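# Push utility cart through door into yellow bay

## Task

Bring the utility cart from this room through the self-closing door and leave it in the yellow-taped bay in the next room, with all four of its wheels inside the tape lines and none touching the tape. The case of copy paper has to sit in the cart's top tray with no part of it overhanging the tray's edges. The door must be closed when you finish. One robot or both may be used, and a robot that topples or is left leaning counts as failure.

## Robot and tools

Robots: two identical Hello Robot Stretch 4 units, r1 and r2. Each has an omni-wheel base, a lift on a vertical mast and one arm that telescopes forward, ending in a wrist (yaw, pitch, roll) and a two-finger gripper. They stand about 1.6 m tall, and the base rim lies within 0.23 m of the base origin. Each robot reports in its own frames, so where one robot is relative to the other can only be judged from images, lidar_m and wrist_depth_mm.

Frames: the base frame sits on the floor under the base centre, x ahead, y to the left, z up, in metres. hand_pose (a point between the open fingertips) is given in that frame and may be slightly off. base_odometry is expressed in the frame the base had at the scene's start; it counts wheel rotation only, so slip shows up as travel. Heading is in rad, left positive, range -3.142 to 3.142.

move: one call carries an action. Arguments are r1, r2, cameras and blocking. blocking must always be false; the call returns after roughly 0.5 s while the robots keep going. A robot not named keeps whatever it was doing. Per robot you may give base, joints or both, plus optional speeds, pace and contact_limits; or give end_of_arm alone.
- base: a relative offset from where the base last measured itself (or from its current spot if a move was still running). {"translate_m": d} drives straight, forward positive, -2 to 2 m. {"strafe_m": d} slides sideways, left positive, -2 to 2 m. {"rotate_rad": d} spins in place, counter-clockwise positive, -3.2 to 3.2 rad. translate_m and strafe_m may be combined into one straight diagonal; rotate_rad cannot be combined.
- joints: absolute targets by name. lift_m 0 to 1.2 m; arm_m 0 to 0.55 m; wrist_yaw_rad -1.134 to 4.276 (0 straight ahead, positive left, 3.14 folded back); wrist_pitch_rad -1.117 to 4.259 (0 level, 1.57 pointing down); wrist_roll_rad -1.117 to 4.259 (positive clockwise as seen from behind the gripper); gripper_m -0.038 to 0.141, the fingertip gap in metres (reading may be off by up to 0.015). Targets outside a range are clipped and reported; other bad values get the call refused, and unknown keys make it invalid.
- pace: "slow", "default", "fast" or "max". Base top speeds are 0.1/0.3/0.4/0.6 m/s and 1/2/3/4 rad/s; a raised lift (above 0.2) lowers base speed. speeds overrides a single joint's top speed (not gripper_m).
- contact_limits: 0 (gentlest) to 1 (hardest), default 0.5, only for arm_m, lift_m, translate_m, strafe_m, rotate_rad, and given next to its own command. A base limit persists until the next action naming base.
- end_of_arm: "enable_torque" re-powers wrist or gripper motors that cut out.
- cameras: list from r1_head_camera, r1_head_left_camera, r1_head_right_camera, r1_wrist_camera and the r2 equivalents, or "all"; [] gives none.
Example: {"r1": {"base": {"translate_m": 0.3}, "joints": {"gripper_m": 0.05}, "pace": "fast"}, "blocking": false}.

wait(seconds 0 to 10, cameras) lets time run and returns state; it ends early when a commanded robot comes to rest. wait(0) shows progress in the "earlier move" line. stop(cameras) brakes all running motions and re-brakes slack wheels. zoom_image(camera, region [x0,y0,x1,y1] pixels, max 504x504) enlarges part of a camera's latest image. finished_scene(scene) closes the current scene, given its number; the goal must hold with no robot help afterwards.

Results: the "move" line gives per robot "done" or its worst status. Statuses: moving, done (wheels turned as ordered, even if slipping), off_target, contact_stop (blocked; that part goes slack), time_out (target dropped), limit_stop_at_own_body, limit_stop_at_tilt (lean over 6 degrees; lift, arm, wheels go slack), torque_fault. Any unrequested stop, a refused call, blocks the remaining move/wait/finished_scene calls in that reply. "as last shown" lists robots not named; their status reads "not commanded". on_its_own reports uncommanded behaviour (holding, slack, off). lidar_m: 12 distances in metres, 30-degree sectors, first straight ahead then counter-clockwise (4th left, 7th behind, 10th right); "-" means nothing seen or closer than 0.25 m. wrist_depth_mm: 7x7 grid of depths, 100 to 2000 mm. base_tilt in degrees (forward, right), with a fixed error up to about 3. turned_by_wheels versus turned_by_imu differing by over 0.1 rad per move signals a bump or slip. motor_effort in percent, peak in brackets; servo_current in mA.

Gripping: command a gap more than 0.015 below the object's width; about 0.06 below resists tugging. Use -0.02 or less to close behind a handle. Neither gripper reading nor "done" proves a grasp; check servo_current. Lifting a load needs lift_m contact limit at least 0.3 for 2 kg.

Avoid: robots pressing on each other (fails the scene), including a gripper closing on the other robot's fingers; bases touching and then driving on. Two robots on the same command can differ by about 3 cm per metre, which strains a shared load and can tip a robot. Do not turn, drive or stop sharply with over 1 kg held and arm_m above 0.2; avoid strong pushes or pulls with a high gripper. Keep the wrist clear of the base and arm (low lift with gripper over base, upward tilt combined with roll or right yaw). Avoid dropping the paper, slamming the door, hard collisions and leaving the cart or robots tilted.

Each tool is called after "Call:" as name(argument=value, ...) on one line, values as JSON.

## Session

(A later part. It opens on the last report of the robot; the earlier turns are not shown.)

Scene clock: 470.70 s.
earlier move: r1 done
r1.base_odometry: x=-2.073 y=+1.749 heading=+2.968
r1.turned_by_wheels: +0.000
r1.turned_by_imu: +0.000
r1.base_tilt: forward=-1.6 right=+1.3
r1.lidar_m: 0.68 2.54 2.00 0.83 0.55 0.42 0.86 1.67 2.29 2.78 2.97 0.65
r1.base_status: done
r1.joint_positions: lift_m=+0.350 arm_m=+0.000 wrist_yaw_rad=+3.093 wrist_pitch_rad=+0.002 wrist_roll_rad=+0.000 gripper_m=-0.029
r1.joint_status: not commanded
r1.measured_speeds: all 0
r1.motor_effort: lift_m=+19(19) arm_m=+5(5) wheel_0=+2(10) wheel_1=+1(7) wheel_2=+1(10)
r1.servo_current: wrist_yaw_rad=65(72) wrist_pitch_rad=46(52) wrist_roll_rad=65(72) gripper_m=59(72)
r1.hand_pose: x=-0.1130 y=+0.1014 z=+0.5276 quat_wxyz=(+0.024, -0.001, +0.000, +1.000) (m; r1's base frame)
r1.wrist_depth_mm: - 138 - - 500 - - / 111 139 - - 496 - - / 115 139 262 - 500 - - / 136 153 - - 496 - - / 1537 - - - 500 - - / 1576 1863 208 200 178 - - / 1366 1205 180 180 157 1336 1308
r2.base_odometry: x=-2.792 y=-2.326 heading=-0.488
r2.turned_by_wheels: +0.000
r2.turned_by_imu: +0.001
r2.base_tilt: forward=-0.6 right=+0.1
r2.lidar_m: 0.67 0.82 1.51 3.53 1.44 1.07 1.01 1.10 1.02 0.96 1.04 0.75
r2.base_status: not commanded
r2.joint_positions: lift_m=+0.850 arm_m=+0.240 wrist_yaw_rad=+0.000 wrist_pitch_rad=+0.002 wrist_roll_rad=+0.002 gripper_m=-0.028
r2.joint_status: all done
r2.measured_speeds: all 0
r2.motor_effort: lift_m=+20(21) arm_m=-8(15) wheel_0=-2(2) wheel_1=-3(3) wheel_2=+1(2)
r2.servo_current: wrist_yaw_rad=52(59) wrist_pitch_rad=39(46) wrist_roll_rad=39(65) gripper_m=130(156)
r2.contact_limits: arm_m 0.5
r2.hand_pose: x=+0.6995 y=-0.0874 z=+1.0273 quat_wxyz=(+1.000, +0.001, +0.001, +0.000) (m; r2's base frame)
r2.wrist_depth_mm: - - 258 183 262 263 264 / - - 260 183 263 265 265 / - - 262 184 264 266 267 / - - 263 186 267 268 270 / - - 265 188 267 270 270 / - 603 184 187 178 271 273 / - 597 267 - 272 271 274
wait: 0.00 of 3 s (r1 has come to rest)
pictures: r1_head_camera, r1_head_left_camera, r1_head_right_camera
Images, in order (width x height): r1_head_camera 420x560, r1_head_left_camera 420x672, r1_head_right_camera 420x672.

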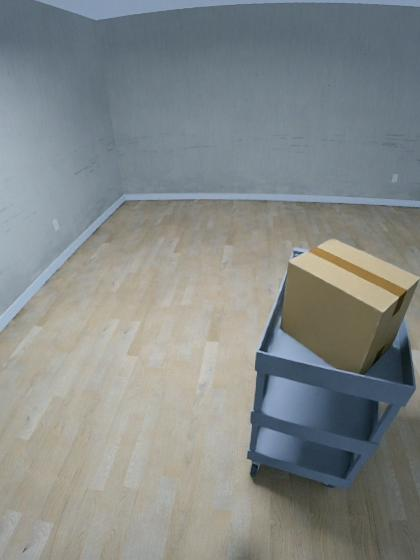

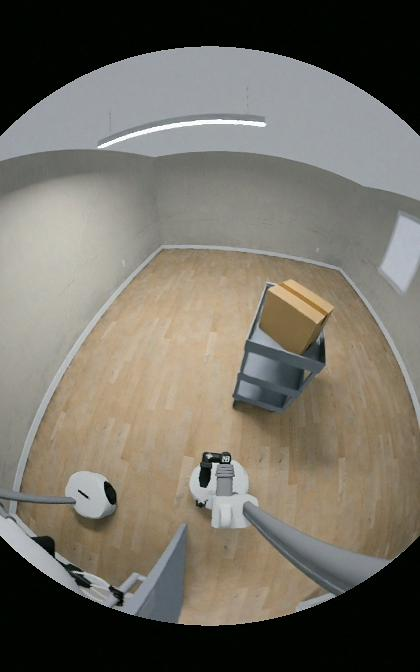

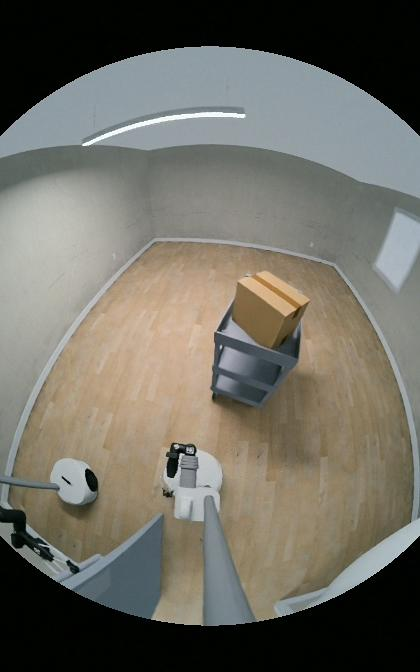

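Call:
move(r1={"base":{"translate_m":0.35,"strafe_m":0.4}}, blocking=false, cameras=[])

Call:
wait(seconds=6, cameras=["r1_head_left_camera","r1_head_right_camera"])

Scene clock: 488.23 s.
move: r1 moving
r1.base_odometry: x=-2.098 y=+1.729 heading=+2.968
r1.turned_by_wheels: +0.000
r1.turned_by_imu: +0.000
r1.base_tilt: forward=-1.6 right=+1.3
r1.lidar_m: 0.65 2.50 1.98 0.82 0.59 0.43 0.76 1.71 2.28 2.79 3.04 0.66
r1.base_status: translate_m moving; strafe_m moving
r1.joint_positions: lift_m=+0.350 arm_m=+0.000 wrist_yaw_rad=+3.093 wrist_pitch_rad=+0.002 wrist_roll_rad=+0.000 gripper_m=-0.029
r1.joint_status: not commanded
r1.measured_speeds: translate_m=+0.083 strafe_m=+0.093 rotate_rad=+0.002 lift_m=+0.000 arm_m=+0.000 wrist_yaw_rad=+0.000 wrist_pitch_rad=+0.000 wrist_roll_rad=+0.000
r1.motor_effort: lift_m=+19(19) arm_m=+5(5) wheel_0=-5(7) wheel_1=+9(9) wheel_2=-8(8)
r1.servo_current: wrist_yaw_rad=46(65) wrist_pitch_rad=46(52) wrist_roll_rad=65(65) gripper_m=59(72)
r1.hand_pose: x=-0.1130 y=+0.1014 z=+0.5276 quat_wxyz=(+0.024, -0.001, +0.000, +1.000) (m; r1's base frame)
r1.wrist_depth_mm: 136 138 - - 508 - - / 108 138 - - 512 - - / 112 138 244 - 508 - - / 133 150 - - 517 - - / 1537 - - - 512 - - / - 1921 209 199 176 - - / 1366 1229 180 180 173 1336 1336
r2: as last shown
r2.turned_by_imu: +0.000
r2.lidar_m: 0.66 0.81 1.50 3.52 1.42 1.07 1.02 1.09 0.99 0.97 1.03 0.78
r2.motor_effort: lift_m=+20(20) arm_m=-7(8) wheel_0=-2(2) wheel_1=-3(3) wheel_2=+1(2)
r2.servo_current: wrist_yaw_rad=39(59) wrist_pitch_rad=39(39) wrist_roll_rad=52(59) gripper_m=137(137)
r2.contact_limits: arm_m 0.5
r2.wrist_depth_mm: 559 - 258 183 263 263 264 / 564 - 259 183 263 265 266 / 569 - 263 184 264 266 267 / - - 263 186 266 267 270 / - - 265 188 267 270 271 / - - 184 187 179 271 273 / - 585 267 - 272 272 274
pictures: none
No camera images: "cameras" was empty.

Scene clock: 490.97 s.
earlier move: r1 done
r1.base_odometry: x=-2.487 y=+1.416 heading=+2.968
r1.turned_by_wheels: +0.000
r1.turned_by_imu: +0.003
r1.base_tilt: forward=-1.6 right=+1.3
r1.lidar_m: 4.08 1.99 1.55 1.52 0.65 0.64 0.69 2.16 2.78 0.88 0.60 0.79
r1.base_status: done
r1.joint_positions: lift_m=+0.350 arm_m=+0.000 wrist_yaw_rad=+3.093 wrist_pitch_rad=+0.002 wrist_roll_rad=+0.000 gripper_m=-0.029
r1.joint_status: not commanded
r1.measured_speeds: all 0
r1.motor_effort: lift_m=+19(19) arm_m=+4(5) wheel_0=-3(8) wheel_1=-1(12) wheel_2=+0(8)
r1.servo_current: wrist_yaw_rad=52(72) wrist_pitch_rad=39(52) wrist_roll_rad=33(72) gripper_m=59(72)
r1.hand_pose: x=-0.1130 y=+0.1014 z=+0.5276 quat_wxyz=(+0.024, -0.001, +0.000, +1.000) (m; r1's base frame)
r1.wrist_depth_mm: 136 138 878 - - - - / 113 139 - - - 904 - / 117 139 224 - - - - / 137 160 - - - - - / 1983 - - - - - - / 1863 1921 180 198 172 1576 1537 / 1366 1205 180 1281 173 842 842
r2.base_odometry: x=-2.792 y=-2.326 heading=-0.488
r2.turned_by_wheels: +0.000
r2.turned_by_imu: +0.000
r2.base_tilt: forward=-0.6 right=+0.1
r2.lidar_m: 0.65 0.73 0.66 3.52 1.41 1.06 1.02 1.07 0.99 0.99 1.04 0.76
r2.base_status: not commanded
r2.joint_positions: lift_m=+0.850 arm_m=+0.240 wrist_yaw_rad=+0.000 wrist_pitch_rad=+0.002 wrist_roll_rad=+0.002 gripper_m=-0.028
r2.joint_status: not commanded
r2.measured_speeds: all 0
r2.motor_effort: lift_m=+21(21) arm_m=-7(8) wheel_0=-2(2) wheel_1=-2(3) wheel_2=+2(2)
r2.servo_current: wrist_yaw_rad=52(65) wrist_pitch_rad=33(46) wrist_roll_rad=46(59) gripper_m=124(137)
r2.contact_limits: arm_m 0.5
r2.hand_pose: x=+0.6995 y=-0.0874 z=+1.0273 quat_wxyz=(+1.000, +0.001, +0.001, +0.000) (m; r2's base frame)
r2.wrist_depth_mm: - - 258 183 262 263 264 / - - 259 183 263 264 265 / - - 262 184 265 266 267 / - - 264 186 266 268 268 / - - 265 188 268 270 272 / - - 184 187 179 272 272 / - - 268 - 271 273 274
wait: 2.73 of 6 s (r1 has come to rest)
pictures: r1_head_left_camera, r1_head_right_camera
Images, in order (width x height): r1_head_left_camera 420x672, r1_head_right_camera 420x672.

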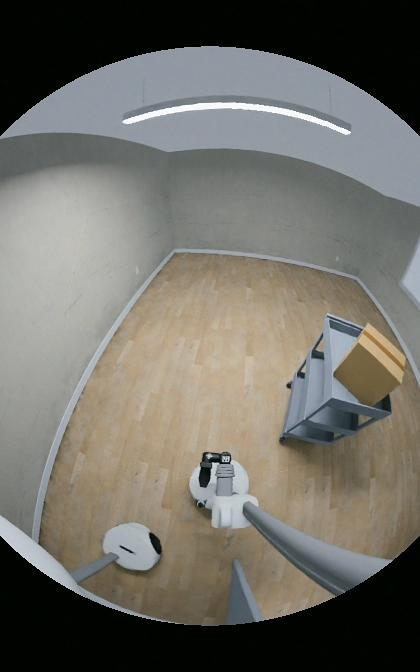

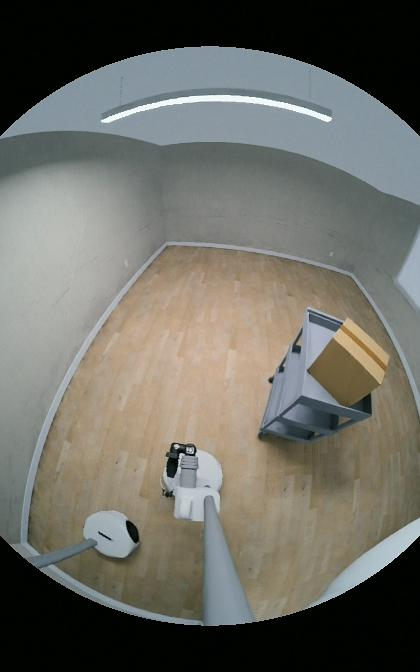

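Call:
move(r1={"base":{"translate_m":1.9},"joints":{"lift_m":0.688},"pace":"fast"}, blocking=false, cameras=[])

Call:
wait(seconds=3.5, cameras=[])

Call:
wait(seconds=9, cameras=["r1_head_right_camera"])

Scene clock: 500.27 s.
move: r1 moving
r1.base_odometry: x=-2.536 y=+1.424 heading=+2.969
r1.turned_by_wheels: +0.000
r1.turned_by_imu: +0.000
r1.base_tilt: forward=-1.6 right=+1.2
r1.lidar_m: 4.04 1.98 1.57 1.51 0.74 0.70 0.71 2.22 2.85 0.81 0.56 0.85
r1.base_status: translate_m moving
r1.joint_positions: lift_m=+0.413 arm_m=+0.000 wrist_yaw_rad=+3.093 wrist_pitch_rad=+0.002 wrist_roll_rad=+0.000 gripper_m=-0.029
r1.joint_status: lift_m moving
r1.measured_speeds: translate_m=+0.193 strafe_m=+0.001 rotate_rad=+0.000 lift_m=+0.243 arm_m=+0.000 wrist_yaw_rad=+0.000 wrist_pitch_rad=+0.000 wrist_roll_rad=+0.000
r1.motor_effort: lift_m=+28(29) arm_m=+4(5) wheel_0=+8(8) wheel_1=+6(8) wheel_2=-11(11)
r1.servo_current: wrist_yaw_rad=59(59) wrist_pitch_rad=52(52) wrist_roll_rad=52(59) gripper_m=59(65)
r1.hand_pose: x=-0.1130 y=+0.1014 z=+0.5903 quat_wxyz=(+0.024, -0.001, +0.000, +1.000) (m; r1's base frame)
r1.wrist_depth_mm: - 137 904 891 - - 878 / - 137 - - - - 904 / 110 138 205 - - - 904 / 123 138 245 - - - 917 / 137 - - - - - 904 / 1863 - 182 198 173 931 904 / 1464 1308 176 1397 173 - 891
r2: as last shown
r2.lidar_m: 0.67 0.80 0.71 3.52 1.43 1.08 1.03 1.08 1.02 0.97 1.03 0.75
r2.motor_effort: lift_m=+20(21) arm_m=-8(8) wheel_0=-2(2) wheel_1=-3(3) wheel_2=+2(2)
r2.servo_current: wrist_yaw_rad=46(59) wrist_pitch_rad=33(46) wrist_roll_rad=46(59) gripper_m=137(137)
r2.contact_limits: arm_m 0.5
r2.wrist_depth_mm: - - 257 183 260 263 264 / - - 259 183 263 265 265 / - - 262 184 265 266 267 / - - 264 186 266 267 268 / - - 266 188 268 270 271 / - - 183 188 178 271 273 / - - 267 - 271 273 274
pictures: none
No camera images: "cameras" was empty.

Scene clock: 503.77 s.
earlier move: r1 moving
r1.base_odometry: x=-3.867 y=+1.657 heading=+2.968
r1.turned_by_wheels: +0.000
r1.turned_by_imu: +0.000
r1.base_tilt: forward=-1.6 right=+1.3
r1.lidar_m: 2.69 1.75 1.40 1.37 1.47 1.92 1.92 0.86 0.82 3.36 3.48 2.73
r1.base_status: translate_m moving
r1.joint_positions: lift_m=+0.688 arm_m=+0.000 wrist_yaw_rad=+3.093 wrist_pitch_rad=+0.002 wrist_roll_rad=+0.000 gripper_m=-0.029
r1.joint_status: all done
r1.measured_speeds: translate_m=+0.401 strafe_m=+0.000 rotate_rad=-0.004 lift_m=+0.000 arm_m=+0.000 wrist_yaw_rad=+0.000 wrist_pitch_rad=+0.000 wrist_roll_rad=+0.000
r1.motor_effort: lift_m=+25(29) arm_m=+5(5) wheel_0=+3(10) wheel_1=+3(9) wheel_2=-6(13)
r1.servo_current: wrist_yaw_rad=46(78) wrist_pitch_rad=39(52) wrist_roll_rad=52(72) gripper_m=59(72)
r1.hand_pose: x=-0.1130 y=+0.1014 z=+0.8651 quat_wxyz=(+0.024, -0.001, +0.000, +1.000) (m; r1's base frame)
r1.wrist_depth_mm: - 137 - - - - - / - 137 - - - - - / 109 137 208 - - - - / 123 138 - - - - - / - - - - - - - / - - 208 199 - - - / - 1863 179 - 164 - 1921
r2.base_odometry: x=-2.792 y=-2.326 heading=-0.488
r2.turned_by_wheels: +0.000
r2.turned_by_imu: +0.000
r2.base_tilt: forward=-0.7 right=+0.1
r2.lidar_m: 0.65 1.52 1.50 1.91 1.42 1.05 1.03 1.06 1.03 0.97 1.04 0.76
r2.base_status: not commanded
r2.joint_positions: lift_m=+0.850 arm_m=+0.240 wrist_yaw_rad=+0.000 wrist_pitch_rad=+0.002 wrist_roll_rad=+0.002 gripper_m=-0.028
r2.joint_status: not commanded
r2.measured_speeds: all 0
r2.motor_effort: lift_m=+20(21) arm_m=-7(8) wheel_0=-2(2) wheel_1=-3(3) wheel_2=+2(2)
r2.servo_current: wrist_yaw_rad=52(65) wrist_pitch_rad=46(46) wrist_roll_rad=52(59) gripper_m=137(143)
r2.contact_limits: arm_m 0.5
r2.hand_pose: x=+0.6995 y=-0.0874 z=+1.0273 quat_wxyz=(+1.000, +0.001, +0.001, +0.000) (m; r2's base frame)
r2.wrist_depth_mm: - - 258 182 263 263 265 / - - 260 183 263 264 265 / - - 262 184 264 266 267 / - - 265 186 265 267 268 / - - 265 188 268 271 271 / - - 183 187 178 270 271 / - - 268 - 272 273 273
wait: 3.50 s; no rest
pictures: none
No camera images: "cameras" was empty.

Scene clock: 505.80 s.
earlier move: r1 done
r1.base_odometry: x=-4.358 y=+1.743 heading=+2.969
r1.turned_by_wheels: +0.000
r1.turned_by_imu: +0.000
r1.base_tilt: forward=-1.6 right=+1.3
r1.lidar_m: 2.20 1.70 1.34 1.32 1.44 2.16 2.42 1.15 1.55 3.38 2.82 2.22
r1.base_status: done
r1.joint_positions: lift_m=+0.688 arm_m=+0.000 wrist_yaw_rad=+3.093 wrist_pitch_rad=+0.002 wrist_roll_rad=+0.000 gripper_m=-0.029
r1.joint_status: all done
r1.measured_speeds: all 0
r1.motor_effort: lift_m=+25(29) arm_m=+5(5) wheel_0=+2(10) wheel_1=+2(9) wheel_2=+1(13)
r1.servo_current: wrist_yaw_rad=59(78) wrist_pitch_rad=39(52) wrist_roll_rad=39(78) gripper_m=59(72)
r1.hand_pose: x=-0.1129 y=+0.1015 z=+0.8651 quat_wxyz=(+0.025, -0.001, +0.000, +1.000) (m; r1's base frame)
r1.wrist_depth_mm: 136 138 - - - - - / 113 139 - - - - - / 117 140 267 - - - - / 137 160 - - - - - / - - - - - - - / - - 208 199 - - - / 1661 1537 180 - 164 - 1983
r2.base_odometry: x=-2.792 y=-2.326 heading=-0.488
r2.turned_by_wheels: +0.000
r2.turned_by_imu: +0.000
r2.base_tilt: forward=-0.7 right=+0.1
r2.lidar_m: 0.67 1.53 1.47 2.41 1.43 1.06 1.01 1.08 1.00 0.98 1.07 0.77
r2.base_status: not commanded
r2.joint_positions: lift_m=+0.850 arm_m=+0.240 wrist_yaw_rad=+0.000 wrist_pitch_rad=+0.002 wrist_roll_rad=+0.002 gripper_m=-0.028
r2.joint_status: not commanded
r2.measured_speeds: all 0
r2.motor_effort: lift_m=+20(21) arm_m=-8(8) wheel_0=-1(2) wheel_1=-3(3) wheel_2=+1(2)
r2.servo_current: wrist_yaw_rad=46(65) wrist_pitch_rad=46(46) wrist_roll_rad=39(65) gripper_m=130(143)
r2.contact_limits: arm_m 0.5
r2.hand_pose: x=+0.6995 y=-0.0874 z=+1.0273 quat_wxyz=(+1.000, +0.001, +0.001, +0.000) (m; r2's base frame)
r2.wrist_depth_mm: - - 257 183 262 263 264 / - - 259 183 263 265 265 / - - 262 184 264 266 266 / - - 264 186 266 267 270 / - - 265 189 267 271 271 / - - 184 187 178 272 273 / - - 268 - 271 273 274
wait: 2.03 of 9 s (r1 has come to rest)
pictures: r1_head_right_camera
Images, in order (width x height): r1_head_right_camera 420x672.

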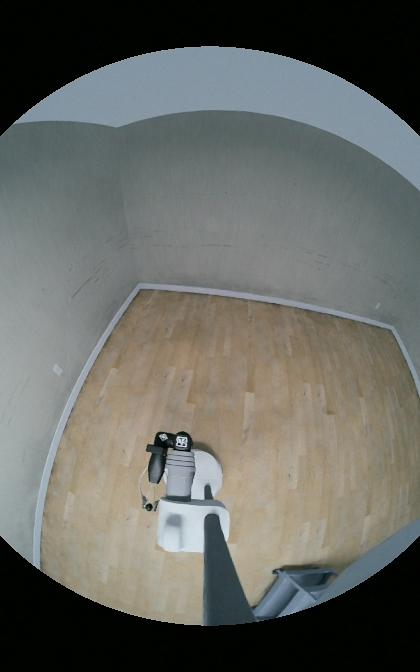

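Call:
move(r1={"base":{"rotate_rad":3.142},"joints":{"wrist_yaw_rad":0,"wrist_roll_rad":1.57,"gripper_m":0.12}}, blocking=false, cameras=[])

Call:
wait(seconds=3.5, cameras=[])

Call:
wait(seconds=1, cameras=["r1_head_camera","r1_wrist_camera","r1_head_right_camera"])

Scene clock: 512.43 s.
move: r1 moving
r1.base_odometry: x=-4.358 y=+1.743 heading=-3.063
r1.turned_by_wheels: +0.252
r1.turned_by_imu: +0.252
r1.base_tilt: forward=-1.6 right=+1.3
r1.lidar_m: 2.22 1.48 1.31 1.33 1.62 2.37 1.29 1.14 3.38 3.42 2.42 2.20
r1.base_status: rotate_rad moving
r1.joint_positions: lift_m=+0.688 arm_m=+0.000 wrist_yaw_rad=+2.503 wrist_pitch_rad=+0.002 wrist_roll_rad=+0.580 gripper_m=-0.004
r1.joint_status: wrist_yaw_rad moving; wrist_roll_rad moving; gripper_m moving
r1.measured_speeds: translate_m=-0.002 strafe_m=-0.001 rotate_rad=+0.975 lift_m=+0.000 arm_m=+0.000 wrist_yaw_rad=-1.820 wrist_pitch_rad=+0.000 wrist_roll_rad=+1.818
r1.motor_effort: lift_m=+25(25) arm_m=+5(5) wheel_0=-7(9) wheel_1=-6(8) wheel_2=-7(7)
r1.servo_current: wrist_yaw_rad=91(111) wrist_pitch_rad=46(52) wrist_roll_rad=91(104) gripper_m=72(72)
r1.hand_pose: x=-0.0087 y=+0.2420 z=+0.8651 quat_wxyz=(+0.301, +0.089, +0.272, +0.910) (m; r1's base frame)
r1.wrist_depth_mm: - - - - - - - / - - - - - - - / - - - - - - - / - - - - - - - / - - - - - - - / - - - 202 - 1808 1397 / - - 181 165 143 1430 1205
r2: as last shown
r2.lidar_m: 0.68 1.52 1.49 2.43 1.43 1.07 1.03 1.08 1.00 0.98 1.05 0.78
r2.motor_effort: lift_m=+20(21) arm_m=-7(8) wheel_0=-2(2) wheel_1=-3(3) wheel_2=+1(2)
r2.servo_current: wrist_yaw_rad=39(52) wrist_pitch_rad=39(46) wrist_roll_rad=46(52) gripper_m=143(143)
r2.contact_limits: arm_m 0.5
r2.wrist_depth_mm: - - 258 183 260 263 264 / - - 259 183 263 264 267 / - - 262 184 264 265 267 / - - 263 186 266 267 268 / - - 265 188 268 271 272 / - - 184 187 179 271 273 / - - 268 - 272 273 273
pictures: none
No camera images: "cameras" was empty.

Scene clock: 514.80 s.
earlier move: r1 done
r1.base_odometry: x=-4.358 y=+1.743 heading=-0.173
r1.turned_by_wheels: +2.890
r1.turned_by_imu: +2.905
r1.base_tilt: forward=-1.6 right=+1.3
r1.lidar_m: 2.39 1.11 1.34 3.36 2.88 2.24 2.19 1.75 1.32 1.33 1.42 2.09
r1.base_status: done
r1.joint_positions: lift_m=+0.688 arm_m=+0.000 wrist_yaw_rad=+0.003 wrist_pitch_rad=+0.002 wrist_roll_rad=+1.568 gripper_m=+0.120
r1.joint_status: all done
r1.measured_speeds: all 0
r1.motor_effort: lift_m=+24(25) arm_m=+4(5) wheel_0=-2(11) wheel_1=-1(8) wheel_2=+1(8)
r1.servo_current: wrist_yaw_rad=39(130) wrist_pitch_rad=46(52) wrist_roll_rad=46(104) gripper_m=46(91)
r1.hand_pose: x=+0.4595 y=-0.0866 z=+0.8652 quat_wxyz=(+0.708, +0.706, +0.002, +0.000) (m; r1's base frame)
r1.wrist_depth_mm: - - - - - 1756 1205 / - - - - - 1708 1205 / - - - - - 1708 1229 / - - - - - 1808 1255 / - - - - - 1808 1255 / - - - - - 213 1255 / - - - 145 - 1808 1281
r2.base_odometry: x=-2.792 y=-2.326 heading=-0.488
r2.turned_by_wheels: +0.000
r2.turned_by_imu: +0.000
r2.base_tilt: forward=-0.6 right=+0.1
r2.lidar_m: 0.66 1.55 1.46 2.14 1.40 1.04 1.02 1.08 1.00 0.97 1.05 0.76
r2.base_status: not commanded
r2.joint_positions: lift_m=+0.850 arm_m=+0.240 wrist_yaw_rad=+0.000 wrist_pitch_rad=+0.002 wrist_roll_rad=+0.002 gripper_m=-0.028
r2.joint_status: not commanded
r2.measured_speeds: all 0
r2.motor_effort: lift_m=+20(21) arm_m=-8(8) wheel_0=-2(2) wheel_1=-3(3) wheel_2=+2(2)
r2.servo_current: wrist_yaw_rad=52(65) wrist_pitch_rad=39(46) wrist_roll_rad=52(65) gripper_m=130(143)
r2.contact_limits: arm_m 0.5
r2.hand_pose: x=+0.6995 y=-0.0874 z=+1.0273 quat_wxyz=(+1.000, +0.001, +0.001, +0.000) (m; r2's base frame)
r2.wrist_depth_mm: - - 258 183 263 264 264 / - - 260 183 262 264 266 / - - 262 185 265 265 267 / - - 264 186 266 267 270 / - - 265 188 267 268 271 / - - 183 187 178 271 273 / - - 268 - 271 272 274
wait: 2.37 of 3.5 s (r1 has come to rest)
pictures: none
No camera images: "cameras" was empty.

Scene clock: 515.80 s.
r1.base_odometry: x=-4.358 y=+1.743 heading=-0.173
r1.turned_by_wheels: +0.000
r1.turned_by_imu: +0.000
r1.base_tilt: forward=-1.6 right=+1.3
r1.lidar_m: 2.38 1.11 1.33 3.35 2.90 2.24 2.20 1.78 1.35 1.30 1.42 2.10
r1.base_status: done
r1.joint_positions: lift_m=+0.688 arm_m=+0.000 wrist_yaw_rad=+0.003 wrist_pitch_rad=+0.002 wrist_roll_rad=+1.568 gripper_m=+0.120
r1.joint_status: all done
r1.measured_speeds: all 0
r1.motor_effort: lift_m=+24(25) arm_m=+4(5) wheel_0=-2(11) wheel_1=-1(8) wheel_2=+1(8)
r1.servo_current: wrist_yaw_rad=52(130) wrist_pitch_rad=39(52) wrist_roll_rad=59(104) gripper_m=46(91)
r1.hand_pose: x=+0.4595 y=-0.0866 z=+0.8652 quat_wxyz=(+0.708, +0.706, +0.002, +0.000) (m; r1's base frame)
r1.wrist_depth_mm: - - - - - 1708 1205 / - - - - - 1661 1229 / - - - - - 1756 1255 / - - - - - 1756 1255 / - - - - - 1708 1229 / - - - - - 213 1281 / - - - 145 - 1808 1255
r2.base_odometry: x=-2.792 y=-2.326 heading=-0.488
r2.turned_by_wheels: +0.000
r2.turned_by_imu: +0.000
r2.base_tilt: forward=-0.6 right=+0.1
r2.lidar_m: 0.67 1.52 1.50 2.17 1.40 1.06 1.02 1.10 1.00 0.97 1.04 0.75
r2.base_status: not commanded
r2.joint_positions: lift_m=+0.850 arm_m=+0.240 wrist_yaw_rad=+0.000 wrist_pitch_rad=+0.002 wrist_roll_rad=+0.002 gripper_m=-0.028
r2.joint_status: not commanded
r2.measured_speeds: all 0
r2.motor_effort: lift_m=+20(21) arm_m=-8(8) wheel_0=-1(2) wheel_1=-3(3) wheel_2=+2(2)
r2.servo_current: wrist_yaw_rad=46(65) wrist_pitch_rad=39(46) wrist_roll_rad=52(65) gripper_m=130(143)
r2.contact_limits: arm_m 0.5
r2.hand_pose: x=+0.6995 y=-0.0874 z=+1.0273 quat_wxyz=(+1.000, +0.001, +0.001, +0.000) (m; r2's base frame)
r2.wrist_depth_mm: - - 258 183 262 264 264 / - - 259 183 263 264 265 / - - 262 184 265 265 268 / - - 264 186 266 266 270 / - - 264 188 268 270 271 / - - 184 187 179 270 272 / - - 268 - 271 273 274
wait: 1.00 s; at rest by 0.27 s
pictures: r1_head_camera, r1_head_right_camera, r1_wrist_camera
Images, in order (width x height): r1_head_camera 420x560, r1_head_right_camera 420x672, r1_wrist_camera 616x392.

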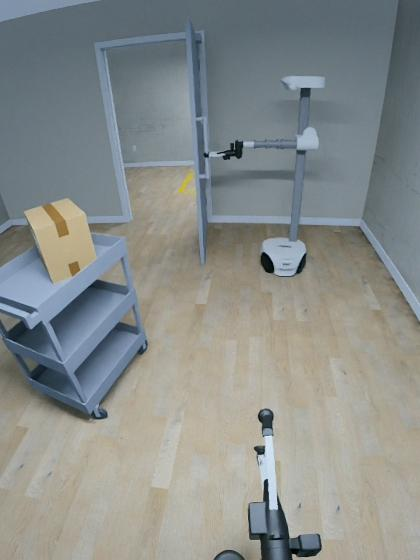

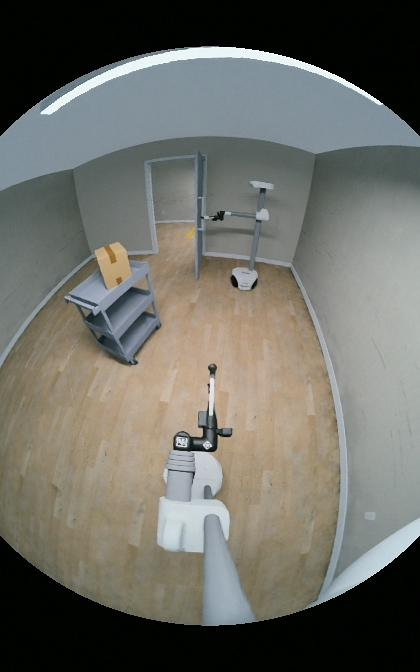

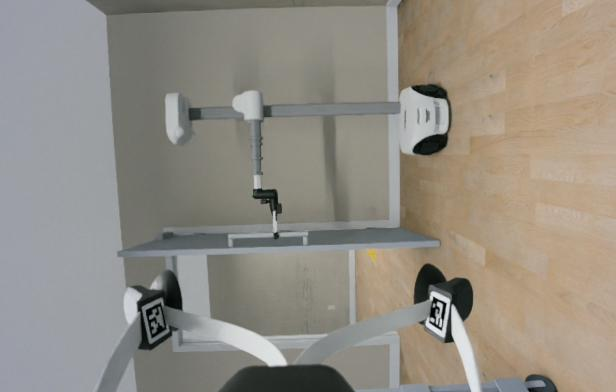

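Call:
move(r1={"base":{"strafe_m":0.75}}, blocking=false, cameras=[])

Call:
wait(seconds=6, cameras=["r1_head_camera","r1_wrist_camera"])

Scene clock: 521.03 s.
move: r1 moving
r1.base_odometry: x=-4.352 y=+1.779 heading=-0.173
r1.turned_by_wheels: +0.000
r1.turned_by_imu: +0.000
r1.base_tilt: forward=-1.6 right=+1.3
r1.lidar_m: 2.41 1.10 1.36 3.31 2.90 2.24 2.19 1.83 1.38 1.35 1.44 2.17
r1.base_status: strafe_m moving
r1.joint_positions: lift_m=+0.688 arm_m=+0.000 wrist_yaw_rad=+0.003 wrist_pitch_rad=+0.002 wrist_roll_rad=+1.568 gripper_m=+0.120
r1.joint_status: not commanded
r1.measured_speeds: translate_m=-0.001 strafe_m=+0.139 rotate_rad=+0.005 lift_m=+0.000 arm_m=+0.000 wrist_yaw_rad=+0.000 wrist_pitch_rad=+0.000 wrist_roll_rad=+0.000
r1.motor_effort: lift_m=+24(24) arm_m=+4(4) wheel_0=-11(12) wheel_1=+8(10) wheel_2=+0(1)
r1.servo_current: wrist_yaw_rad=46(72) wrist_pitch_rad=52(52) wrist_roll_rad=52(72) gripper_m=39(46)
r1.hand_pose: x=+0.4595 y=-0.0866 z=+0.8652 quat_wxyz=(+0.708, +0.706, +0.002, +0.000) (m; r1's base frame)
r1.wrist_depth_mm: - - - - - 1708 1205 / - - - - - 1708 1229 / - - - - - 1708 1255 / - - - - - 1808 1255 / - - - - - 1756 1255 / - - - - - 213 1255 / - - - 145 - 1921 1229
r2: as last shown
r2.lidar_m: 0.68 1.55 1.49 2.17 1.43 1.08 1.01 1.08 1.01 0.97 1.02 0.78
r2.motor_effort: lift_m=+20(21) arm_m=-8(8) wheel_0=-2(2) wheel_1=-3(3) wheel_2=+2(2)
r2.servo_current: wrist_yaw_rad=46(52) wrist_pitch_rad=39(46) wrist_roll_rad=52(65) gripper_m=130(130)
r2.contact_limits: arm_m 0.5
r2.wrist_depth_mm: - - 258 183 262 262 265 / - - 258 183 263 265 266 / - - 262 185 265 265 268 / - - 263 186 266 267 270 / - - 265 189 267 268 271 / - - 184 187 179 271 272 / - - 268 - 272 272 274
pictures: none
No camera images: "cameras" was empty.

Scene clock: 524.37 s.
earlier move: r1 done
r1.base_odometry: x=-4.229 y=+2.482 heading=-0.173
r1.turned_by_wheels: +0.000
r1.turned_by_imu: +0.004
r1.base_tilt: forward=-1.6 right=+1.3
r1.lidar_m: 0.86 1.01 2.71 2.60 2.80 2.16 2.13 2.32 2.11 2.06 2.21 2.62
r1.base_status: done
r1.joint_positions: lift_m=+0.688 arm_m=+0.000 wrist_yaw_rad=+0.003 wrist_pitch_rad=+0.002 wrist_roll_rad=+1.568 gripper_m=+0.120
r1.joint_status: not commanded
r1.measured_speeds: all 0
r1.motor_effort: lift_m=+24(24) arm_m=+4(4) wheel_0=-2(12) wheel_1=+0(11) wheel_2=+0(2)
r1.servo_current: wrist_yaw_rad=52(72) wrist_pitch_rad=39(52) wrist_roll_rad=33(72) gripper_m=39(52)
r1.hand_pose: x=+0.4595 y=-0.0866 z=+0.8652 quat_wxyz=(+0.708, +0.706, +0.002, +0.000) (m; r1's base frame)
r1.wrist_depth_mm: - - - - - 1756 1205 / - - - - - 1708 1229 / - - - - - 1708 1229 / - - - 1078 - 1336 - / - - 1008 946 - 715 - / - - 1078 1060 211 200 - / - - - 145 - 809 -
r2.base_odometry: x=-2.792 y=-2.326 heading=-0.488
r2.turned_by_wheels: +0.000
r2.turned_by_imu: +0.000
r2.base_tilt: forward=-0.6 right=+0.1
r2.lidar_m: 0.66 1.53 1.48 3.53 1.41 1.08 1.01 1.09 1.02 0.97 1.05 0.78
r2.base_status: not commanded
r2.joint_positions: lift_m=+0.850 arm_m=+0.240 wrist_yaw_rad=+0.000 wrist_pitch_rad=+0.002 wrist_roll_rad=+0.002 gripper_m=-0.028
r2.joint_status: not commanded
r2.measured_speeds: all 0
r2.motor_effort: lift_m=+20(21) arm_m=-7(8) wheel_0=-2(2) wheel_1=-3(3) wheel_2=+2(2)
r2.servo_current: wrist_yaw_rad=46(65) wrist_pitch_rad=39(52) wrist_roll_rad=46(65) gripper_m=124(143)
r2.contact_limits: arm_m 0.5
r2.hand_pose: x=+0.6995 y=-0.0874 z=+1.0273 quat_wxyz=(+1.000, +0.001, +0.001, +0.000) (m; r2's base frame)
r2.wrist_depth_mm: - - 258 183 262 263 264 / - - 259 183 264 265 265 / - - 260 185 264 266 267 / - - 263 186 266 268 270 / - - 265 188 268 270 270 / - - 184 187 178 271 272 / - - 266 - 272 272 274
wait: 3.33 of 6 s (r1 has come to rest)
pictures: r1_head_camera, r1_wrist_camera
Images, in order (width x height): r1_head_camera 420x560, r1_wrist_camera 616x392.

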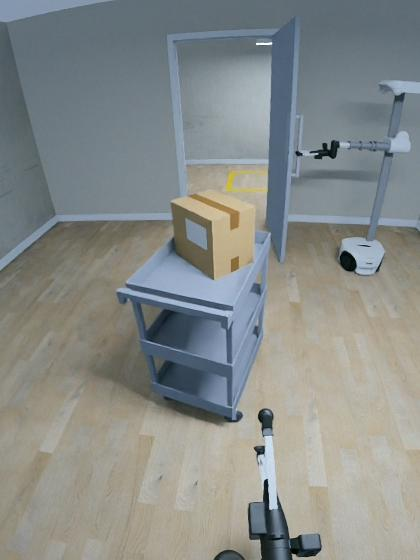

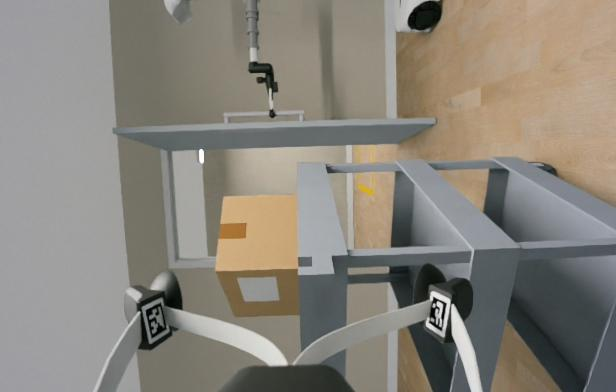

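Call:
move(r1={"base":{"strafe_m":0.34,"translate_m":0.08}}, blocking=false, cameras=[])

Call:
wait(seconds=6, cameras=["r1_head_camera","r1_wrist_camera"])

Scene clock: 555.23 s.
move: r1 moving
r1.base_odometry: x=-4.216 y=+2.512 heading=-0.173
r1.turned_by_wheels: +0.000
r1.turned_by_imu: +0.000
r1.base_tilt: forward=-1.6 right=+1.3
r1.lidar_m: 0.83 1.01 2.65 2.59 2.82 2.15 2.12 2.32 2.15 2.11 2.26 2.66
r1.base_status: translate_m moving; strafe_m moving
r1.joint_positions: lift_m=+0.688 arm_m=+0.000 wrist_yaw_rad=+0.003 wrist_pitch_rad=+0.002 wrist_roll_rad=+1.568 gripper_m=+0.120
r1.joint_status: not commanded
r1.measured_speeds: translate_m=+0.029 strafe_m=+0.125 rotate_rad=+0.003 lift_m=+0.000 arm_m=+0.000 wrist_yaw_rad=+0.000 wrist_pitch_rad=+0.000 wrist_roll_rad=+0.000
r1.motor_effort: lift_m=+24(24) arm_m=+4(4) wheel_0=-8(9) wheel_1=+9(11) wheel_2=-4(4)
r1.servo_current: wrist_yaw_rad=52(52) wrist_pitch_rad=46(46) wrist_roll_rad=46(72) gripper_m=39(52)
r1.hand_pose: x=+0.4595 y=-0.0866 z=+0.8652 quat_wxyz=(+0.708, +0.706, +0.002, +0.000) (m; r1's base frame)
r1.wrist_depth_mm: - - - - - 1708 1182 / - - - - - 1808 1229 / - - - - - 1756 1182 / - - - 1098 - 1336 - / - - 991 960 - 707 - / - - 1098 1078 213 201 - / - - - 145 - 809 -
r2: as last shown
r2.base_tilt: forward=-0.7 right=+0.0
r2.lidar_m: 0.65 1.56 1.47 3.53 1.43 1.07 1.02 1.10 1.02 0.97 1.05 0.77
r2.motor_effort: lift_m=+21(21) arm_m=-8(8) wheel_0=-2(2) wheel_1=-3(3) wheel_2=+1(2)
r2.servo_current: wrist_yaw_rad=46(52) wrist_pitch_rad=39(46) wrist_roll_rad=46(52) gripper_m=137(143)
r2.contact_limits: arm_m 0.5
r2.wrist_depth_mm: - - 258 183 260 263 265 / - - 260 183 263 264 265 / - - 262 184 265 267 267 / - - 264 186 266 268 268 / - - 264 188 267 271 271 / - - 184 187 178 271 272 / - - 267 - 273 272 274
pictures: none
No camera images: "cameras" was empty.

Scene clock: 557.33 s.
earlier move: r1 done
r1.base_odometry: x=-4.092 y=+2.803 heading=-0.173
r1.turned_by_wheels: +0.000
r1.turned_by_imu: +0.002
r1.base_tilt: forward=-1.6 right=+1.3
r1.lidar_m: 0.84 2.98 2.36 2.24 2.48 2.22 2.18 2.36 2.44 2.43 2.58 0.83
r1.base_status: done
r1.joint_positions: lift_m=+0.688 arm_m=+0.000 wrist_yaw_rad=+0.003 wrist_pitch_rad=+0.002 wrist_roll_rad=+1.568 gripper_m=+0.120
r1.joint_status: not commanded
r1.measured_speeds: all 0
r1.motor_effort: lift_m=+24(24) arm_m=+4(4) wheel_0=-2(10) wheel_1=-1(11) wheel_2=-1(5)
r1.servo_current: wrist_yaw_rad=59(72) wrist_pitch_rad=33(52) wrist_roll_rad=26(72) gripper_m=39(52)
r1.hand_pose: x=+0.4595 y=-0.0866 z=+0.8652 quat_wxyz=(+0.708, +0.706, +0.002, +0.000) (m; r1's base frame)
r1.wrist_depth_mm: - - - - - 1708 1229 / - - - 640 - 634 - / - - 946 676 - 676 - / - - - 707 - 715 - / - - - - - 768 - / - - - - 197 213 1281 / - - - 145 - 1983 1255
r2.base_odometry: x=-2.792 y=-2.326 heading=-0.488
r2.turned_by_wheels: +0.000
r2.turned_by_imu: +0.000
r2.base_tilt: forward=-0.6 right=+0.1
r2.lidar_m: 0.68 1.56 1.52 3.53 1.41 1.05 1.02 1.09 1.03 0.99 1.02 0.76
r2.base_status: not commanded
r2.joint_positions: lift_m=+0.850 arm_m=+0.240 wrist_yaw_rad=+0.000 wrist_pitch_rad=+0.002 wrist_roll_rad=+0.002 gripper_m=-0.028
r2.joint_status: not commanded
r2.measured_speeds: all 0
r2.motor_effort: lift_m=+20(21) arm_m=-8(8) wheel_0=-2(2) wheel_1=-3(3) wheel_2=+2(2)
r2.servo_current: wrist_yaw_rad=52(65) wrist_pitch_rad=39(52) wrist_roll_rad=59(59) gripper_m=130(143)
r2.contact_limits: arm_m 0.5
r2.hand_pose: x=+0.6995 y=-0.0874 z=+1.0273 quat_wxyz=(+1.000, +0.001, +0.001, +0.000) (m; r2's base frame)
r2.wrist_depth_mm: - - 259 183 260 263 265 / - - 259 183 263 264 267 / - - 262 185 264 266 268 / - - 264 186 265 268 270 / - - 265 189 267 271 270 / - - 184 187 178 270 273 / - - 267 - 271 273 274
wait: 2.10 of 6 s (r1 has come to rest)
pictures: r1_head_camera, r1_wrist_camera
Images, in order (width x height): r1_head_camera 420x560, r1_wrist_camera 616x392.

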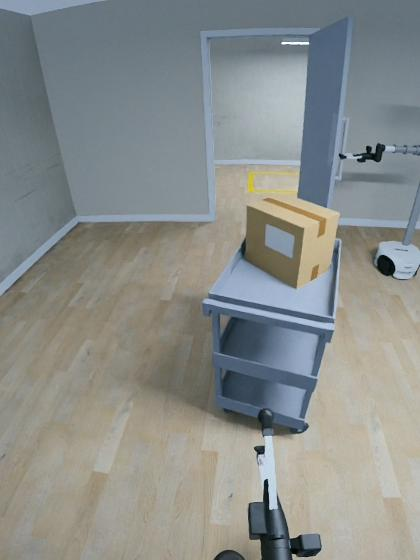

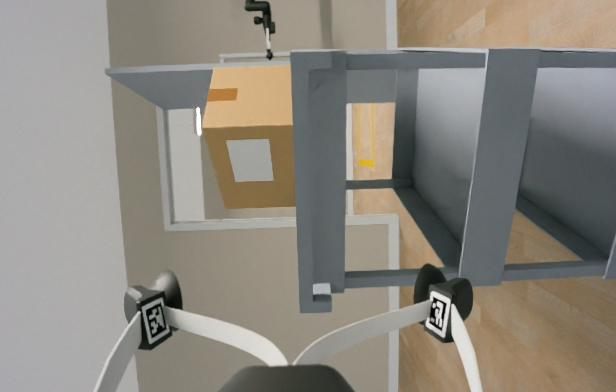

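Call:
move(r1={"base":{"strafe_m":-0.07,"translate_m":0.36}}, blocking=false, cameras=[])

Call:
wait(seconds=6, cameras=["r1_wrist_camera"])

Scene clock: 564.93 s.
move: r1 moving
r1.base_odometry: x=-4.062 y=+2.792 heading=-0.173
r1.turned_by_wheels: +0.000
r1.turned_by_imu: +0.000
r1.base_tilt: forward=-1.6 right=+1.3
r1.lidar_m: 0.82 3.04 2.37 2.27 2.50 2.27 2.20 2.42 2.46 2.40 2.60 0.81
r1.base_status: translate_m moving; strafe_m moving
r1.joint_positions: lift_m=+0.688 arm_m=+0.000 wrist_yaw_rad=+0.003 wrist_pitch_rad=+0.002 wrist_roll_rad=+1.568 gripper_m=+0.120
r1.joint_status: not commanded
r1.measured_speeds: translate_m=+0.122 strafe_m=-0.025 rotate_rad=-0.003 lift_m=+0.000 arm_m=+0.000 wrist_yaw_rad=+0.000 wrist_pitch_rad=+0.000 wrist_roll_rad=+0.000
r1.motor_effort: lift_m=+24(24) arm_m=+4(4) wheel_0=+7(9) wheel_1=+6(6) wheel_2=-9(9)
r1.servo_current: wrist_yaw_rad=46(59) wrist_pitch_rad=39(46) wrist_roll_rad=46(65) gripper_m=39(46)
r1.hand_pose: x=+0.4595 y=-0.0866 z=+0.8652 quat_wxyz=(+0.708, +0.706, +0.002, +0.000) (m; r1's base frame)
r1.wrist_depth_mm: - - - - - 1756 1205 / - - 946 609 - 615 - / - - 904 634 - 661 - / - - - 691 - 683 - / - - - - - 732 1336 / - - - - 211 212 1255 / - - - 145 - 1983 1255
r2: as last shown
r2.lidar_m: 0.66 1.53 1.49 3.51 1.43 1.05 1.03 1.09 1.00 0.97 1.01 0.76
r2.motor_effort: lift_m=+20(20) arm_m=-8(8) wheel_0=-1(2) wheel_1=-3(3) wheel_2=+1(2)
r2.servo_current: wrist_yaw_rad=52(65) wrist_pitch_rad=39(46) wrist_roll_rad=59(59) gripper_m=130(137)
r2.contact_limits: arm_m 0.5
r2.wrist_depth_mm: - - 258 183 262 263 264 / - - 258 183 263 264 265 / - - 262 184 264 266 266 / - - 262 186 266 268 270 / - - 264 188 266 270 272 / - - 183 187 179 272 273 / - - 267 - 272 273 274
pictures: none
No camera images: "cameras" was empty.

Scene clock: 567.13 s.
earlier move: r1 done
r1.base_odometry: x=-3.749 y=+2.672 heading=-0.173
r1.turned_by_wheels: +0.000
r1.turned_by_imu: -0.001
r1.base_tilt: forward=-1.6 right=+1.3
r1.lidar_m: 0.50 3.06 2.38 2.34 2.48 2.60 2.54 2.77 2.40 2.39 2.57 0.48
r1.base_status: done
r1.joint_positions: lift_m=+0.688 arm_m=+0.000 wrist_yaw_rad=+0.003 wrist_pitch_rad=+0.002 wrist_roll_rad=+1.568 gripper_m=+0.120
r1.joint_status: not commanded
r1.measured_speeds: all 0
r1.motor_effort: lift_m=+24(24) arm_m=+4(4) wheel_0=+0(10) wheel_1=+1(6) wheel_2=+0(10)
r1.servo_current: wrist_yaw_rad=46(72) wrist_pitch_rad=39(52) wrist_roll_rad=52(65) gripper_m=46(52)
r1.hand_pose: x=+0.4595 y=-0.0866 z=+0.8652 quat_wxyz=(+0.708, +0.706, +0.002, +0.000) (m; r1's base frame)
r1.wrist_depth_mm: - - - 222 274 - - / - - 574 233 291 - - / - - 530 517 301 - - / - - 615 585 325 - - / - - - 707 - - - / - - - - 191 213 - / - - - 145 - 1808 -
r2.base_odometry: x=-2.792 y=-2.326 heading=-0.488
r2.turned_by_wheels: +0.000
r2.turned_by_imu: +0.000
r2.base_tilt: forward=-0.7 right=+0.0
r2.lidar_m: 0.67 1.51 1.51 3.53 1.42 1.08 1.02 1.09 1.03 0.97 1.04 0.77
r2.base_status: not commanded
r2.joint_positions: lift_m=+0.850 arm_m=+0.240 wrist_yaw_rad=+0.000 wrist_pitch_rad=+0.002 wrist_roll_rad=+0.002 gripper_m=-0.028
r2.joint_status: not commanded
r2.measured_speeds: all 0
r2.motor_effort: lift_m=+20(21) arm_m=-8(8) wheel_0=-2(2) wheel_1=-3(3) wheel_2=+2(2)
r2.servo_current: wrist_yaw_rad=59(65) wrist_pitch_rad=39(52) wrist_roll_rad=59(59) gripper_m=137(137)
r2.contact_limits: arm_m 0.5
r2.hand_pose: x=+0.6995 y=-0.0874 z=+1.0273 quat_wxyz=(+1.000, +0.001, +0.001, +0.000) (m; r2's base frame)
r2.wrist_depth_mm: - - 259 183 262 263 264 / - - 259 184 263 265 265 / - - 262 184 265 267 268 / - - 263 187 267 267 268 / - - 264 189 267 268 270 / - - 184 187 179 270 273 / - - 267 - 272 272 276
wait: 2.20 of 6 s (r1 has come to rest)
pictures: r1_wrist_camera
Images, in order (width x height): r1_wrist_camera 616x392.

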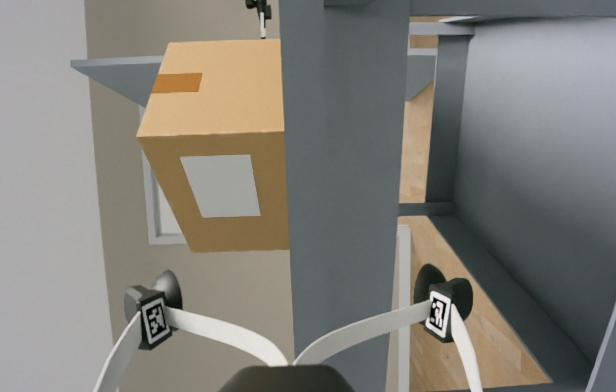

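Call:
zoom_image(camera="r1_wrist_camera", region=[220, 0, 480, 392])

Scaled by 1.286.

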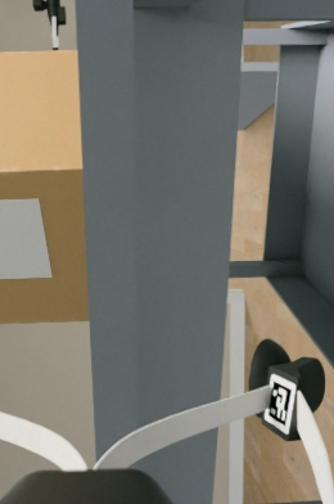

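Call:
move(r1={"joints":{"arm_m":0.075},"contact_limits":{"arm_m":0.1},"pace":"slow"}, blocking=false, cameras=[])

Call:
wait(seconds=3, cameras=["r1_wrist_camera","r1_head_camera"])

Scene clock: 580.03 s.
move: r1 moving
r1.base_odometry: x=-3.749 y=+2.672 heading=-0.173
r1.turned_by_wheels: +0.000
r1.turned_by_imu: +0.000
r1.base_tilt: forward=-1.6 right=+1.3
r1.lidar_m: 0.49 3.05 2.36 2.33 2.49 2.58 2.53 2.76 2.44 2.39 2.56 0.48
r1.base_status: not commanded
r1.joint_positions: lift_m=+0.688 arm_m=+0.013 wrist_yaw_rad=+0.003 wrist_pitch_rad=+0.002 wrist_roll_rad=+1.568 gripper_m=+0.120
r1.joint_status: arm_m moving
r1.measured_speeds: translate_m=+0.000 strafe_m=+0.000 rotate_rad=+0.000 lift_m=+0.000 arm_m=+0.049 wrist_yaw_rad=+0.000 wrist_pitch_rad=+0.000 wrist_roll_rad=+0.000
r1.motor_effort: lift_m=+24(24) arm_m=+6(7) wheel_0=+0(1) wheel_1=+0(1) wheel_2=+0(0)
r1.servo_current: wrist_yaw_rad=39(78) wrist_pitch_rad=39(46) wrist_roll_rad=39(65) gripper_m=46(46)
r1.contact_limits: arm_m 0.1
r1.hand_pose: x=+0.4721 y=-0.0866 z=+0.8652 quat_wxyz=(+0.708, +0.706, +0.002, +0.000) (m; r1's base frame)
r1.wrist_depth_mm: - - - 259 263 - - / - - 564 220 277 - - / - - 525 235 291 - - / - - 615 574 309 - - / - - 741 683 330 - - / - - - - 191 212 - / - - - 145 - 1983 -
r2: as last shown
r2.base_tilt: forward=-0.6 right=+0.0
r2.lidar_m: 0.64 1.56 1.50 3.55 1.40 1.07 1.03 1.10 1.00 0.98 1.04 0.79
r2.motor_effort: lift_m=+20(20) arm_m=-8(8) wheel_0=-2(2) wheel_1=-2(3) wheel_2=+2(2)
r2.servo_current: wrist_yaw_rad=52(52) wrist_pitch_rad=39(46) wrist_roll_rad=59(59) gripper_m=130(137)
r2.contact_limits: arm_m 0.5
r2.wrist_depth_mm: - - 259 183 262 264 264 / - - 262 183 264 265 266 / - - 262 184 264 266 267 / - - 264 186 266 268 270 / - - 264 189 267 268 271 / - - 184 187 179 270 272 / - - 268 - 271 273 274
pictures: none
No camera images: "cameras" was empty.

Scene clock: 581.53 s.
earlier move: r1 done
r1.base_odometry: x=-3.749 y=+2.672 heading=-0.173
r1.turned_by_wheels: +0.000
r1.turned_by_imu: +0.000
r1.base_tilt: forward=-1.6 right=+1.3
r1.lidar_m: 0.53 3.08 2.40 2.34 2.49 2.59 2.53 2.78 2.46 2.40 2.57 0.47
r1.base_status: not commanded
r1.joint_positions: lift_m=+0.688 arm_m=+0.075 wrist_yaw_rad=+0.003 wrist_pitch_rad=+0.002 wrist_roll_rad=+1.568 gripper_m=+0.120
r1.joint_status: all done
r1.measured_speeds: all 0
r1.motor_effort: lift_m=+24(24) arm_m=+5(8) wheel_0=+0(1) wheel_1=+0(1) wheel_2=+0(0)
r1.servo_current: wrist_yaw_rad=59(78) wrist_pitch_rad=46(52) wrist_roll_rad=33(72) gripper_m=39(46)
r1.contact_limits: arm_m 0.1
r1.hand_pose: x=+0.5344 y=-0.0866 z=+0.8652 quat_wxyz=(+0.708, +0.706, +0.002, +0.000) (m; r1's base frame)
r1.wrist_depth_mm: - - 574 155 209 - - / - 504 492 163 220 - - / - 473 466 172 231 - - / - - 549 182 244 - - / - - 668 264 258 - - / - - - - 192 212 - / - - - 144 294 1921 1255
r2.base_odometry: x=-2.792 y=-2.326 heading=-0.488
r2.turned_by_wheels: +0.000
r2.turned_by_imu: +0.000
r2.base_tilt: forward=-0.6 right=+0.0
r2.lidar_m: 0.64 1.55 1.52 3.53 1.42 1.07 1.02 1.10 1.01 0.98 1.04 0.77
r2.base_status: not commanded
r2.joint_positions: lift_m=+0.850 arm_m=+0.240 wrist_yaw_rad=+0.000 wrist_pitch_rad=+0.002 wrist_roll_rad=+0.002 gripper_m=-0.028
r2.joint_status: not commanded
r2.measured_speeds: all 0
r2.motor_effort: lift_m=+20(21) arm_m=-8(8) wheel_0=-2(2) wheel_1=-3(3) wheel_2=+1(2)
r2.servo_current: wrist_yaw_rad=46(52) wrist_pitch_rad=46(46) wrist_roll_rad=39(59) gripper_m=130(143)
r2.contact_limits: arm_m 0.5
r2.hand_pose: x=+0.6995 y=-0.0874 z=+1.0273 quat_wxyz=(+1.000, +0.001, +0.001, +0.000) (m; r2's base frame)
r2.wrist_depth_mm: - - 257 183 260 262 264 / - - 260 183 263 265 265 / - - 262 185 264 265 267 / - - 263 186 265 267 270 / - - 265 189 267 268 272 / - - 184 187 178 270 273 / - - 267 - 271 272 274
wait: 1.50 of 3 s (r1 has come to rest)
pictures: r1_head_camera, r1_wrist_camera
Images, in order (width x height): r1_head_camera 420x560, r1_wrist_camera 616x392.

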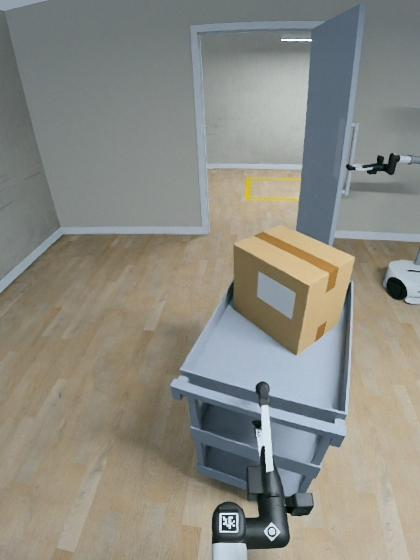

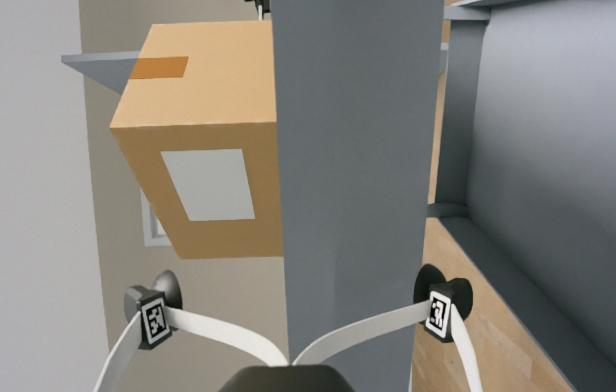

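Call:
move(r1={"joints":{"gripper_m":-0.03}}, blocking=false, cameras=[])

Call:
wait(seconds=3, cameras=["r1_wrist_camera"])

Scene clock: 585.83 s.
move: r1 moving
r1.base_odometry: x=-3.749 y=+2.672 heading=-0.173
r1.turned_by_wheels: +0.000
r1.turned_by_imu: +0.000
r1.base_tilt: forward=-1.6 right=+1.3
r1.lidar_m: 0.54 3.06 2.39 2.34 2.49 2.60 2.56 2.75 2.44 2.39 2.56 0.48
r1.base_status: not commanded
r1.joint_positions: lift_m=+0.688 arm_m=+0.075 wrist_yaw_rad=+0.003 wrist_pitch_rad=+0.002 wrist_roll_rad=+1.568 gripper_m=+0.106
r1.joint_status: gripper_m moving
r1.measured_speeds: all 0
r1.motor_effort: lift_m=+24(24) arm_m=+5(5) wheel_0=+0(1) wheel_1=+0(1) wheel_2=+0(0)
r1.servo_current: wrist_yaw_rad=52(59) wrist_pitch_rad=39(46) wrist_roll_rad=26(59) gripper_m=85(85)
r1.contact_limits: arm_m 0.1
r1.hand_pose: x=+0.5344 y=-0.0866 z=+0.8652 quat_wxyz=(+0.708, +0.706, +0.002, +0.000) (m; r1's base frame)
r1.wrist_depth_mm: - - 569 155 209 - - / - 504 488 163 219 - - / - 469 462 172 231 - - / - - 544 181 244 - - / - - 676 264 257 - - / - - - - 192 559 - / - - - 142 294 1808 1308
r2: as last shown
r2.base_tilt: forward=-0.6 right=+0.1
r2.lidar_m: 0.65 1.55 1.51 3.52 1.42 1.05 1.01 1.08 1.01 0.97 1.02 0.77
r2.motor_effort: lift_m=+20(20) arm_m=-7(8) wheel_0=-2(2) wheel_1=-2(3) wheel_2=+1(2)
r2.servo_current: wrist_yaw_rad=46(52) wrist_pitch_rad=46(46) wrist_roll_rad=52(52) gripper_m=137(143)
r2.contact_limits: arm_m 0.5
r2.wrist_depth_mm: - - 257 183 260 263 264 / - - 259 183 263 265 266 / - - 262 185 264 265 268 / - - 263 186 265 268 270 / - - 265 188 266 270 271 / - - 184 187 178 272 273 / - - 268 - 272 273 276
pictures: none
No camera images: "cameras" was empty.

Scene clock: 587.57 s.
earlier move: r1 done
r1.base_odometry: x=-3.749 y=+2.672 heading=-0.173
r1.turned_by_wheels: +0.000
r1.turned_by_imu: +0.000
r1.base_tilt: forward=-1.6 right=+1.3
r1.lidar_m: 0.52 3.07 2.37 2.34 2.47 2.61 2.55 2.78 2.43 2.40 2.54 0.48
r1.base_status: not commanded
r1.joint_positions: lift_m=+0.688 arm_m=+0.075 wrist_yaw_rad=+0.003 wrist_pitch_rad=+0.005 wrist_roll_rad=+1.568 gripper_m=-0.029
r1.joint_status: all done
r1.measured_speeds: all 0
r1.motor_effort: lift_m=+24(24) arm_m=-3(5) wheel_0=+0(1) wheel_1=+0(1) wheel_2=+0(0)
r1.servo_current: wrist_yaw_rad=59(65) wrist_pitch_rad=52(52) wrist_roll_rad=52(65) gripper_m=91(202)
r1.contact_limits: arm_m 0.1
r1.hand_pose: x=+0.5345 y=-0.0866 z=+0.8644 quat_wxyz=(+0.708, +0.706, +0.003, -0.001) (m; r1's base frame)
r1.wrist_depth_mm: - - 564 151 206 - - / - 496 477 157 216 - - / - 466 455 221 227 - - / - - 544 233 239 - - / - - 668 251 254 1921 - / - - 206 197 180 1756 - / - 156 - 148 285 149 -
r2.base_odometry: x=-2.792 y=-2.326 heading=-0.488
r2.turned_by_wheels: +0.000
r2.turned_by_imu: +0.000
r2.base_tilt: forward=-0.7 right=+0.1
r2.lidar_m: 0.67 1.52 1.49 3.52 1.43 1.08 1.03 1.08 1.02 0.98 1.05 0.76
r2.base_status: not commanded
r2.joint_positions: lift_m=+0.850 arm_m=+0.240 wrist_yaw_rad=+0.000 wrist_pitch_rad=+0.002 wrist_roll_rad=+0.002 gripper_m=-0.028
r2.joint_status: not commanded
r2.measured_speeds: all 0
r2.motor_effort: lift_m=+20(21) arm_m=-7(8) wheel_0=-2(2) wheel_1=-2(3) wheel_2=+1(2)
r2.servo_current: wrist_yaw_rad=33(59) wrist_pitch_rad=39(46) wrist_roll_rad=52(65) gripper_m=130(143)
r2.contact_limits: arm_m 0.5
r2.hand_pose: x=+0.6995 y=-0.0874 z=+1.0273 quat_wxyz=(+1.000, +0.001, +0.001, +0.000) (m; r2's base frame)
r2.wrist_depth_mm: - - 258 183 262 262 264 / - - 259 183 264 264 266 / - - 260 184 264 266 267 / - - 264 187 265 268 270 / - - 265 189 268 270 271 / - - 183 187 179 271 272 / - - 267 - 272 273 273
wait: 1.73 of 3 s (r1 has come to rest)
pictures: r1_wrist_camera
Images, in order (width x height): r1_wrist_camera 616x392.

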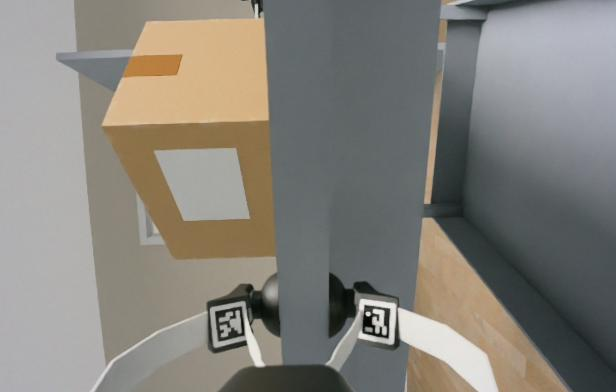

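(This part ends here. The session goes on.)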